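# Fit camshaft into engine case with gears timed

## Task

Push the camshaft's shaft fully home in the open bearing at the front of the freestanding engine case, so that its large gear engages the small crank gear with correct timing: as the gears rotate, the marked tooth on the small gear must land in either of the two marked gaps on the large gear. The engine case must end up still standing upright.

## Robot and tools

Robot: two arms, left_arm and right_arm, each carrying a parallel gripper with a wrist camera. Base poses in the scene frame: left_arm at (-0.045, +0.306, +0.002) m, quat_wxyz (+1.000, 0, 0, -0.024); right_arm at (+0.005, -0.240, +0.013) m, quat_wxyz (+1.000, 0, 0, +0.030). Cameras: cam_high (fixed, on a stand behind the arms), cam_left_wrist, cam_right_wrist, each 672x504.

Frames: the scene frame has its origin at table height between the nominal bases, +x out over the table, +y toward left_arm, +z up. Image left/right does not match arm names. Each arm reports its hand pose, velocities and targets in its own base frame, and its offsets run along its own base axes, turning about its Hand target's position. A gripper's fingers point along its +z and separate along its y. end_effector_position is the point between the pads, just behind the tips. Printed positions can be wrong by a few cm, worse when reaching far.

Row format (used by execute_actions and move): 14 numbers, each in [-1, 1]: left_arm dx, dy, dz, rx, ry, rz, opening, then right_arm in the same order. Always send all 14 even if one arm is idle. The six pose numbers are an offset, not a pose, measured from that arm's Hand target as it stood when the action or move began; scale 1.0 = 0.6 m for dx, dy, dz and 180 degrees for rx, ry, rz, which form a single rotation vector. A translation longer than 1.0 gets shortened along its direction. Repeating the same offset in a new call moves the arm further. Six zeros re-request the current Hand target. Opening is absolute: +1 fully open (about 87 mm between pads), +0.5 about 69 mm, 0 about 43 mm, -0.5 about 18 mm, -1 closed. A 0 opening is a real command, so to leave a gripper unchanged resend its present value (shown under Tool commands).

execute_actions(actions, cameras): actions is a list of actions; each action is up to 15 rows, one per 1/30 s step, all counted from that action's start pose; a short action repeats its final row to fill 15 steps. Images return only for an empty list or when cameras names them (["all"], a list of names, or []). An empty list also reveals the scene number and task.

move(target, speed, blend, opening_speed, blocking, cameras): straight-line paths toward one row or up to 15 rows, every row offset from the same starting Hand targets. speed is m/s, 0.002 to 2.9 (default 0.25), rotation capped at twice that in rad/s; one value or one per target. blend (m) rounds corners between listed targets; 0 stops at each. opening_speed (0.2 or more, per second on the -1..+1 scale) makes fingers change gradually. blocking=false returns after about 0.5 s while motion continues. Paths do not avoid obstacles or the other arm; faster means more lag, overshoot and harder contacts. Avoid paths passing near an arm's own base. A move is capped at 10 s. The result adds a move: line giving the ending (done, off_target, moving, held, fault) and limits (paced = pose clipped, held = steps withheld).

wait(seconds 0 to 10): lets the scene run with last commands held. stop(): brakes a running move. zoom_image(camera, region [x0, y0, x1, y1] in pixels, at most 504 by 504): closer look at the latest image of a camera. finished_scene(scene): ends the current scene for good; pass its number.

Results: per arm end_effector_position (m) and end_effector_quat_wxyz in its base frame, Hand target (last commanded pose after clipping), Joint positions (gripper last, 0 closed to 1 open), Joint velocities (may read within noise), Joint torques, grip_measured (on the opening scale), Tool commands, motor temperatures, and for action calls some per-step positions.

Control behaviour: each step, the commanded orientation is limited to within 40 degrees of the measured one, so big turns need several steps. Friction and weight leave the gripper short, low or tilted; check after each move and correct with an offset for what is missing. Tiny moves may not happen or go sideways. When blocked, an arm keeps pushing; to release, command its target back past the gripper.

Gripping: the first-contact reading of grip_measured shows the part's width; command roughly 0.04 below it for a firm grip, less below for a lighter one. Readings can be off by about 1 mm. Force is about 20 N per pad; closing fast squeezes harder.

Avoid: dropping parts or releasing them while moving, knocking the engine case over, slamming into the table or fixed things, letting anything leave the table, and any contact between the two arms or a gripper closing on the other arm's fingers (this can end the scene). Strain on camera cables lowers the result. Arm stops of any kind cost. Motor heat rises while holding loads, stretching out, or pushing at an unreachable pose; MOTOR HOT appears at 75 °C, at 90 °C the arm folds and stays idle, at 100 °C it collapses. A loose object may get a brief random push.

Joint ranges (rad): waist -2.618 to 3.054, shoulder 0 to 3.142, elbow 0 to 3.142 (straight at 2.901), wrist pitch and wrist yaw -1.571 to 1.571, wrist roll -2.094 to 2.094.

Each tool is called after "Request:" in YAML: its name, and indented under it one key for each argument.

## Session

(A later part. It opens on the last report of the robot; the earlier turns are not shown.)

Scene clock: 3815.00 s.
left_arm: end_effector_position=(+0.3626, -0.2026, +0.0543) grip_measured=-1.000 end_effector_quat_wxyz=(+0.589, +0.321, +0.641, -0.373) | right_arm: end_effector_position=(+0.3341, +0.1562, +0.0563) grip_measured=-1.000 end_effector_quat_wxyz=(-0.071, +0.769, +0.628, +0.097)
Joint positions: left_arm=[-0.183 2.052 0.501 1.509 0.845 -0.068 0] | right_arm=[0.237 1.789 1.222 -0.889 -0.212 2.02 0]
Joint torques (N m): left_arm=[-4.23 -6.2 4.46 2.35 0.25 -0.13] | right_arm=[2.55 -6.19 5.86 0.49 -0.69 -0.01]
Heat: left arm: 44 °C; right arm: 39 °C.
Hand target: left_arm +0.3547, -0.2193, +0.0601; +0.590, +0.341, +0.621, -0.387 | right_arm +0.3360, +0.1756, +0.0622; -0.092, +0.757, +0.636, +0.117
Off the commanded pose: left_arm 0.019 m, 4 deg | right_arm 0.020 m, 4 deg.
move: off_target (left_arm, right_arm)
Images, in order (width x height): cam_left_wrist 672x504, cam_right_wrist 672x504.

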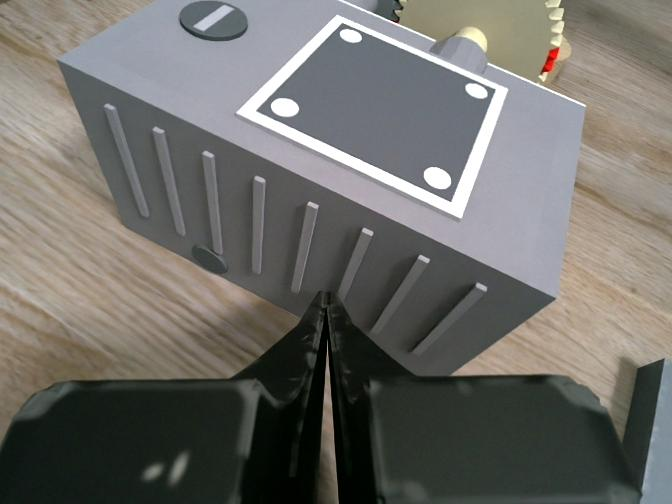

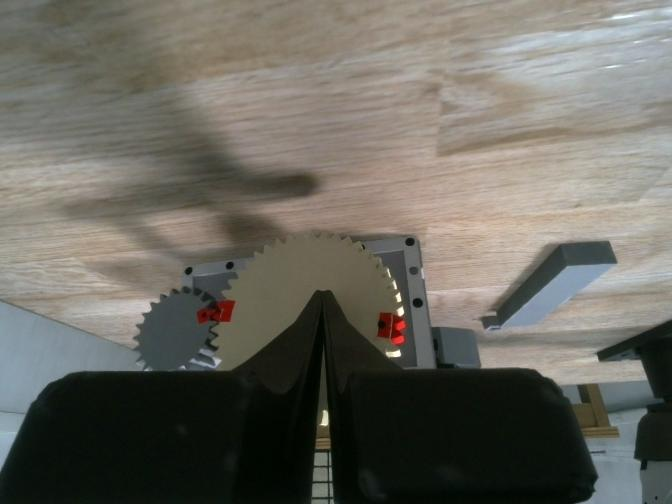

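Request:
move:
  target:
    - [-0.002,-0.01,0.004,0,0,0,-1,0.006,0.02,0.0,0,0,0,-1]
  speed: 0.03
  cameras: ["cam_left_wrist","cam_right_wrist"]

Request:
zoom_image:
  camera: "cam_left_wrist"
  region: [360, 0, 580, 110]

Request:
zoom_image:
  camera: "cam_right_wrist"
  region: [120, 220, 420, 380]

Scene clock: 3827.00 s.
left_arm: end_effector_position=(+0.3649, -0.2043, +0.0542) grip_measured=-1.000 end_effector_quat_wxyz=(+0.593, +0.315, +0.644, -0.366) | right_arm: end_effector_position=(+0.3336, +0.1558, +0.0496) grip_measured=-1.000 end_effector_quat_wxyz=(-0.058, +0.776, +0.624, +0.078)
Joint positions: left_arm=[-0.196 2.052 0.501 1.509 0.813 -0.068 0] | right_arm=[0.257 1.806 1.231 -0.899 -0.169 2.052 0]
Joint torques (N m): left_arm=[-5 -7.13 4.49 2.25 0.39 -0.14] | right_arm=[3.45 -6.26 7.04 0.57 -1.08 0]
Heat: left arm: 45 °C; right arm: 39 °C.
Hand target: left_arm +0.3536, -0.2252, +0.0625; +0.590, +0.341, +0.621, -0.387 | right_arm +0.3396, +0.1875, +0.0622; -0.092, +0.758, +0.636, +0.117
Off the commanded pose: left_arm 0.025 m, 5 deg | right_arm 0.035 m, 6 deg.
move: off_target (left_arm, right_arm)
Images, in order (width x height): cam_left_wrist 672x504, cam_right_wrist 672x504.

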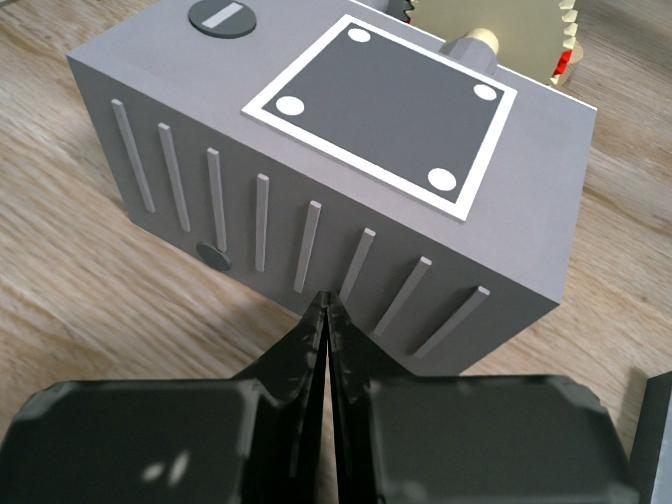

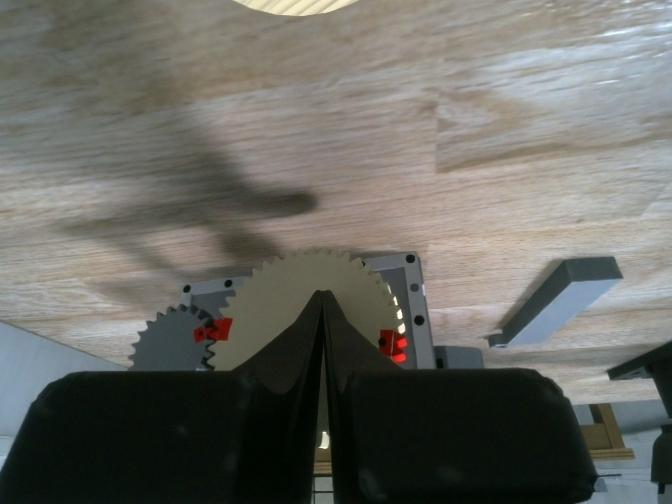

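Scaled by 2.291 from the camera's 672x504 image, which has a finer 960x720 frame.

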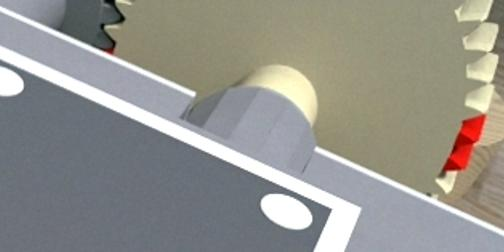

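Scaled by 1.680 from the camera's 672x504 image, which has a finer 960x720 frame.

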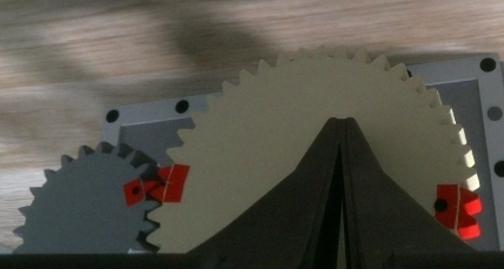

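Request:
move:
  target:
    - [0.017,0.035,-0.014,0,0,0,-1,-0.01,-0.053,-0.015,0,0,0,-1]
    - [0.017,0.07,-0.01,0,0,0,-1,-0.01,-0.1,-0.0,0,0,0,-1]
    - [0.017,0.09,-0.01,0,0,0,-1,-0.02,-0.1,0.2,0,0,0,-1]
  speed: [0.03,0.06,0.15]
  cameras: ["all"]

Request:
zoom_image:
  camera: "cam_right_wrist"
  region: [180, 150, 430, 350]

Request:
zoom_image:
  camera: "cam_left_wrist"
  region: [360, 0, 620, 130]

Scene clock: 3838.93 s.
left_arm: end_effector_position=(+0.3632, -0.1718, +0.0496) grip_measured=-1.000 end_effector_quat_wxyz=(+0.579, +0.330, +0.636, -0.389) | right_arm: end_effector_position=(+0.3269, +0.1278, +0.1703) grip_measured=-1.000 end_effector_quat_wxyz=(-0.096, +0.760, +0.634, +0.106)
Joint positions: left_arm=[-0.058 2.078 0.516 1.509 1.012 -0.068 0] | right_arm=[0.125 1.718 1.582 -1.358 -0.277 1.885 0]
Joint torques (N m): left_arm=[0.24 -6.74 4.07 2.3 0.31 -0.08] | right_arm=[-0.09 -7.97 6.69 0.11 -0.14 -0.08]
Motor temperatures (°C): left_arm=[24 37 32 46 26 25 25] | right_arm=[25 39 36 29 28 26 27]
Heat: left arm: 46 °C; right arm: 39 °C.
Hand target: left_arm +0.3638, -0.1712, +0.0566; +0.590, +0.341, +0.621, -0.387 | right_arm +0.3275, +0.1276, +0.1823; -0.092, +0.757, +0.636, +0.117
Off the commanded pose: left_arm 0.007 m, 2 deg | right_arm 0.012 m, 1 deg.
move: off_target (right_arm)

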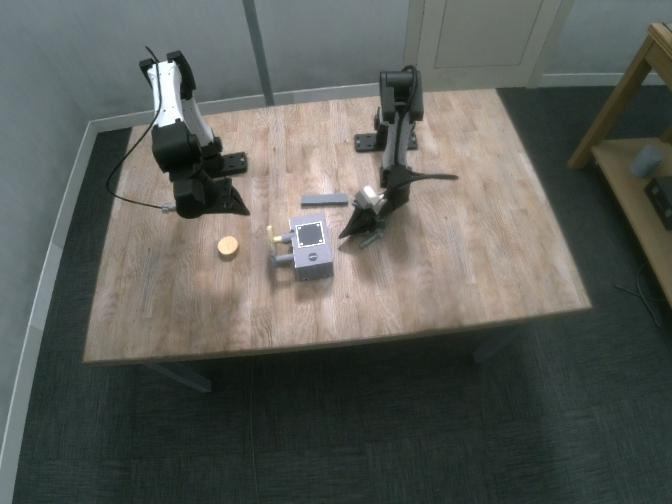

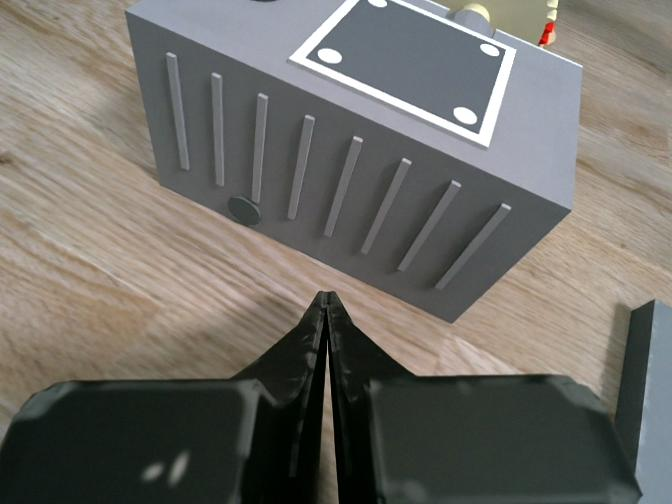

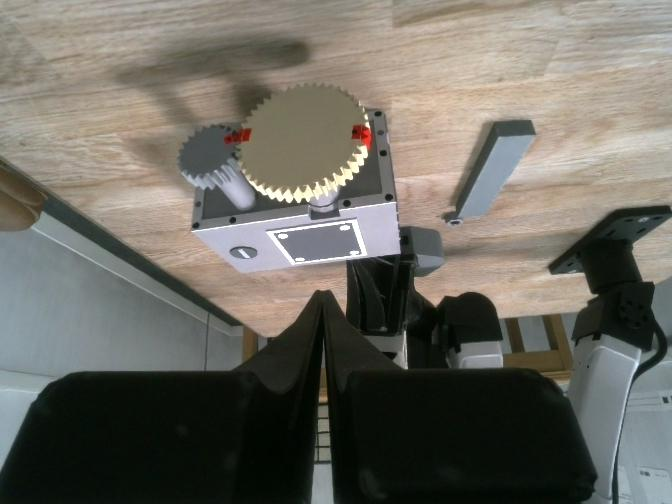

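Scaled by 2.016 from the camera's 672x504 image, which has a finer 960x720 frame.

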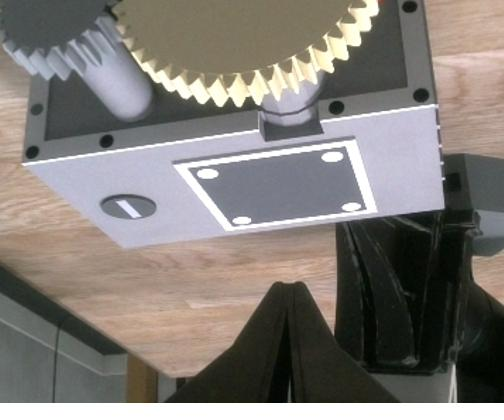

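Scaled by 1.938 from the camera's 672x504 image, which has a finer 960x720 frame.

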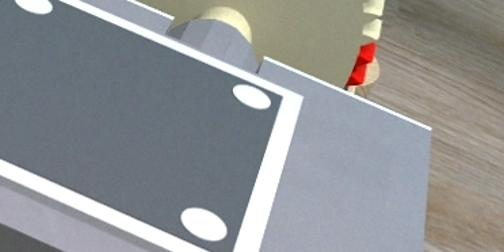

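Request:
zoom_image:
  camera: "cam_right_wrist"
  region: [170, 80, 290, 200]

Scaled by 4.200 from the camera's 672x504 image, which has a finer 960x720 frame.

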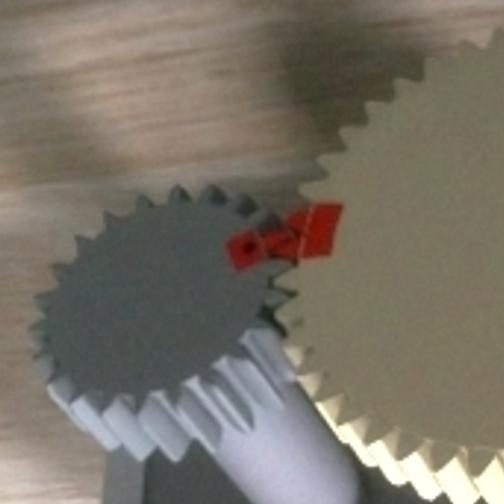

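Request:
move:
  target: [0,0.05,0,0,0,0,-1,-0.03,0.06,-0.02,-0.0877,-0.0578,0.4963,-1]
  speed: 0.3
  cameras: ["cam_right_wrist","cam_high"]

Request:
zoom_image:
  camera: "cam_right_wrist"
  region: [100, 0, 400, 240]

Scene clock: 3853.77 s.
left_arm: end_effector_position=(+0.3631, -0.1434, +0.0505) grip_measured=-1.000 end_effector_quat_wxyz=(+0.579, +0.330, +0.635, -0.391) | right_arm: end_effector_position=(+0.3073, +0.1630, +0.1667) grip_measured=-1.000 end_effector_quat_wxyz=(+0.011, +0.093, +0.995, +0.015)
Joint positions: left_arm=[0.043 2.078 0.516 1.51 1.116 -0.068 0] | right_arm=[0.412 1.993 2.004 -1.547 -0.016 0.599 0]
Joint torques (N m): left_arm=[0.73 -6.79 4.01 2.18 0.32 -0.05] | right_arm=[0.61 -7.94 6.69 0.19 0.19 -0.11]
Heat: left arm: 46 °C; right arm: 38 °C.
Hand target: left_arm +0.3638, -0.1412, +0.0566; +0.590, +0.341, +0.621, -0.387 | right_arm +0.3095, +0.1636, +0.1703; -0.001, +0.086, +0.996, +0.001
Off the commanded pose: left_arm 0.007 m, 2 deg | right_arm 0.004 m, 2 deg.
joint sent to its limit (right arm) — joint 4 (wrist pitch), lower limit. The joint targets still meet the commanded pose.
move: done
Images, in order (width x height): cam_high 672x504, cam_right_wrist 672x504.

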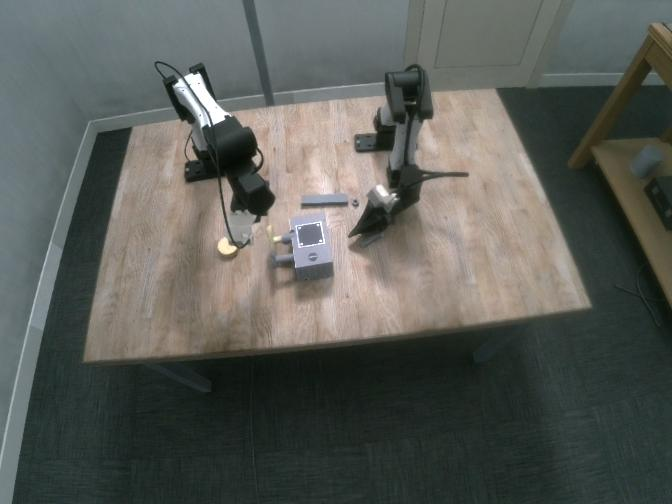

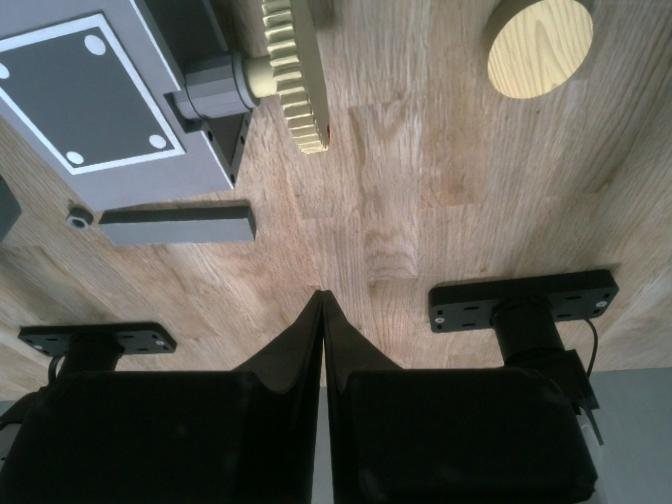

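Scaled by 1.680 from the camera's 672x504 image, which has a finer 960x720 frame.

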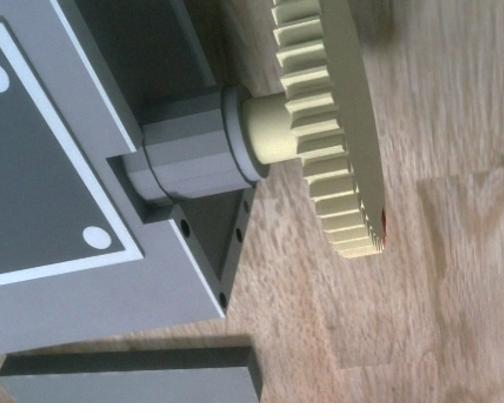

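Request:
zoom_image:
  camera: "cam_right_wrist"
  region: [190, 30, 300, 130]

Scaled by 4.582 from the camera's 672x504 image, which has a finer 960x720 frame.

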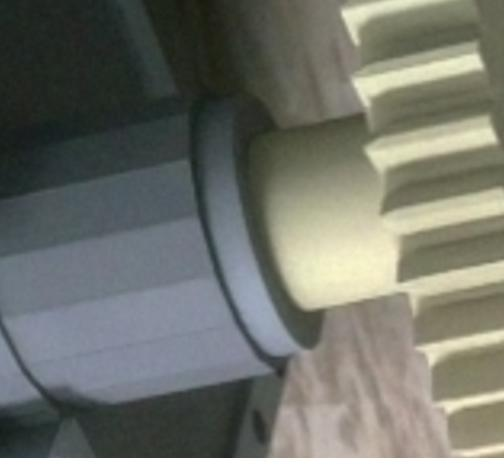

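Request:
finished_scene:
  scene: 1

The scene is finished: the task was done.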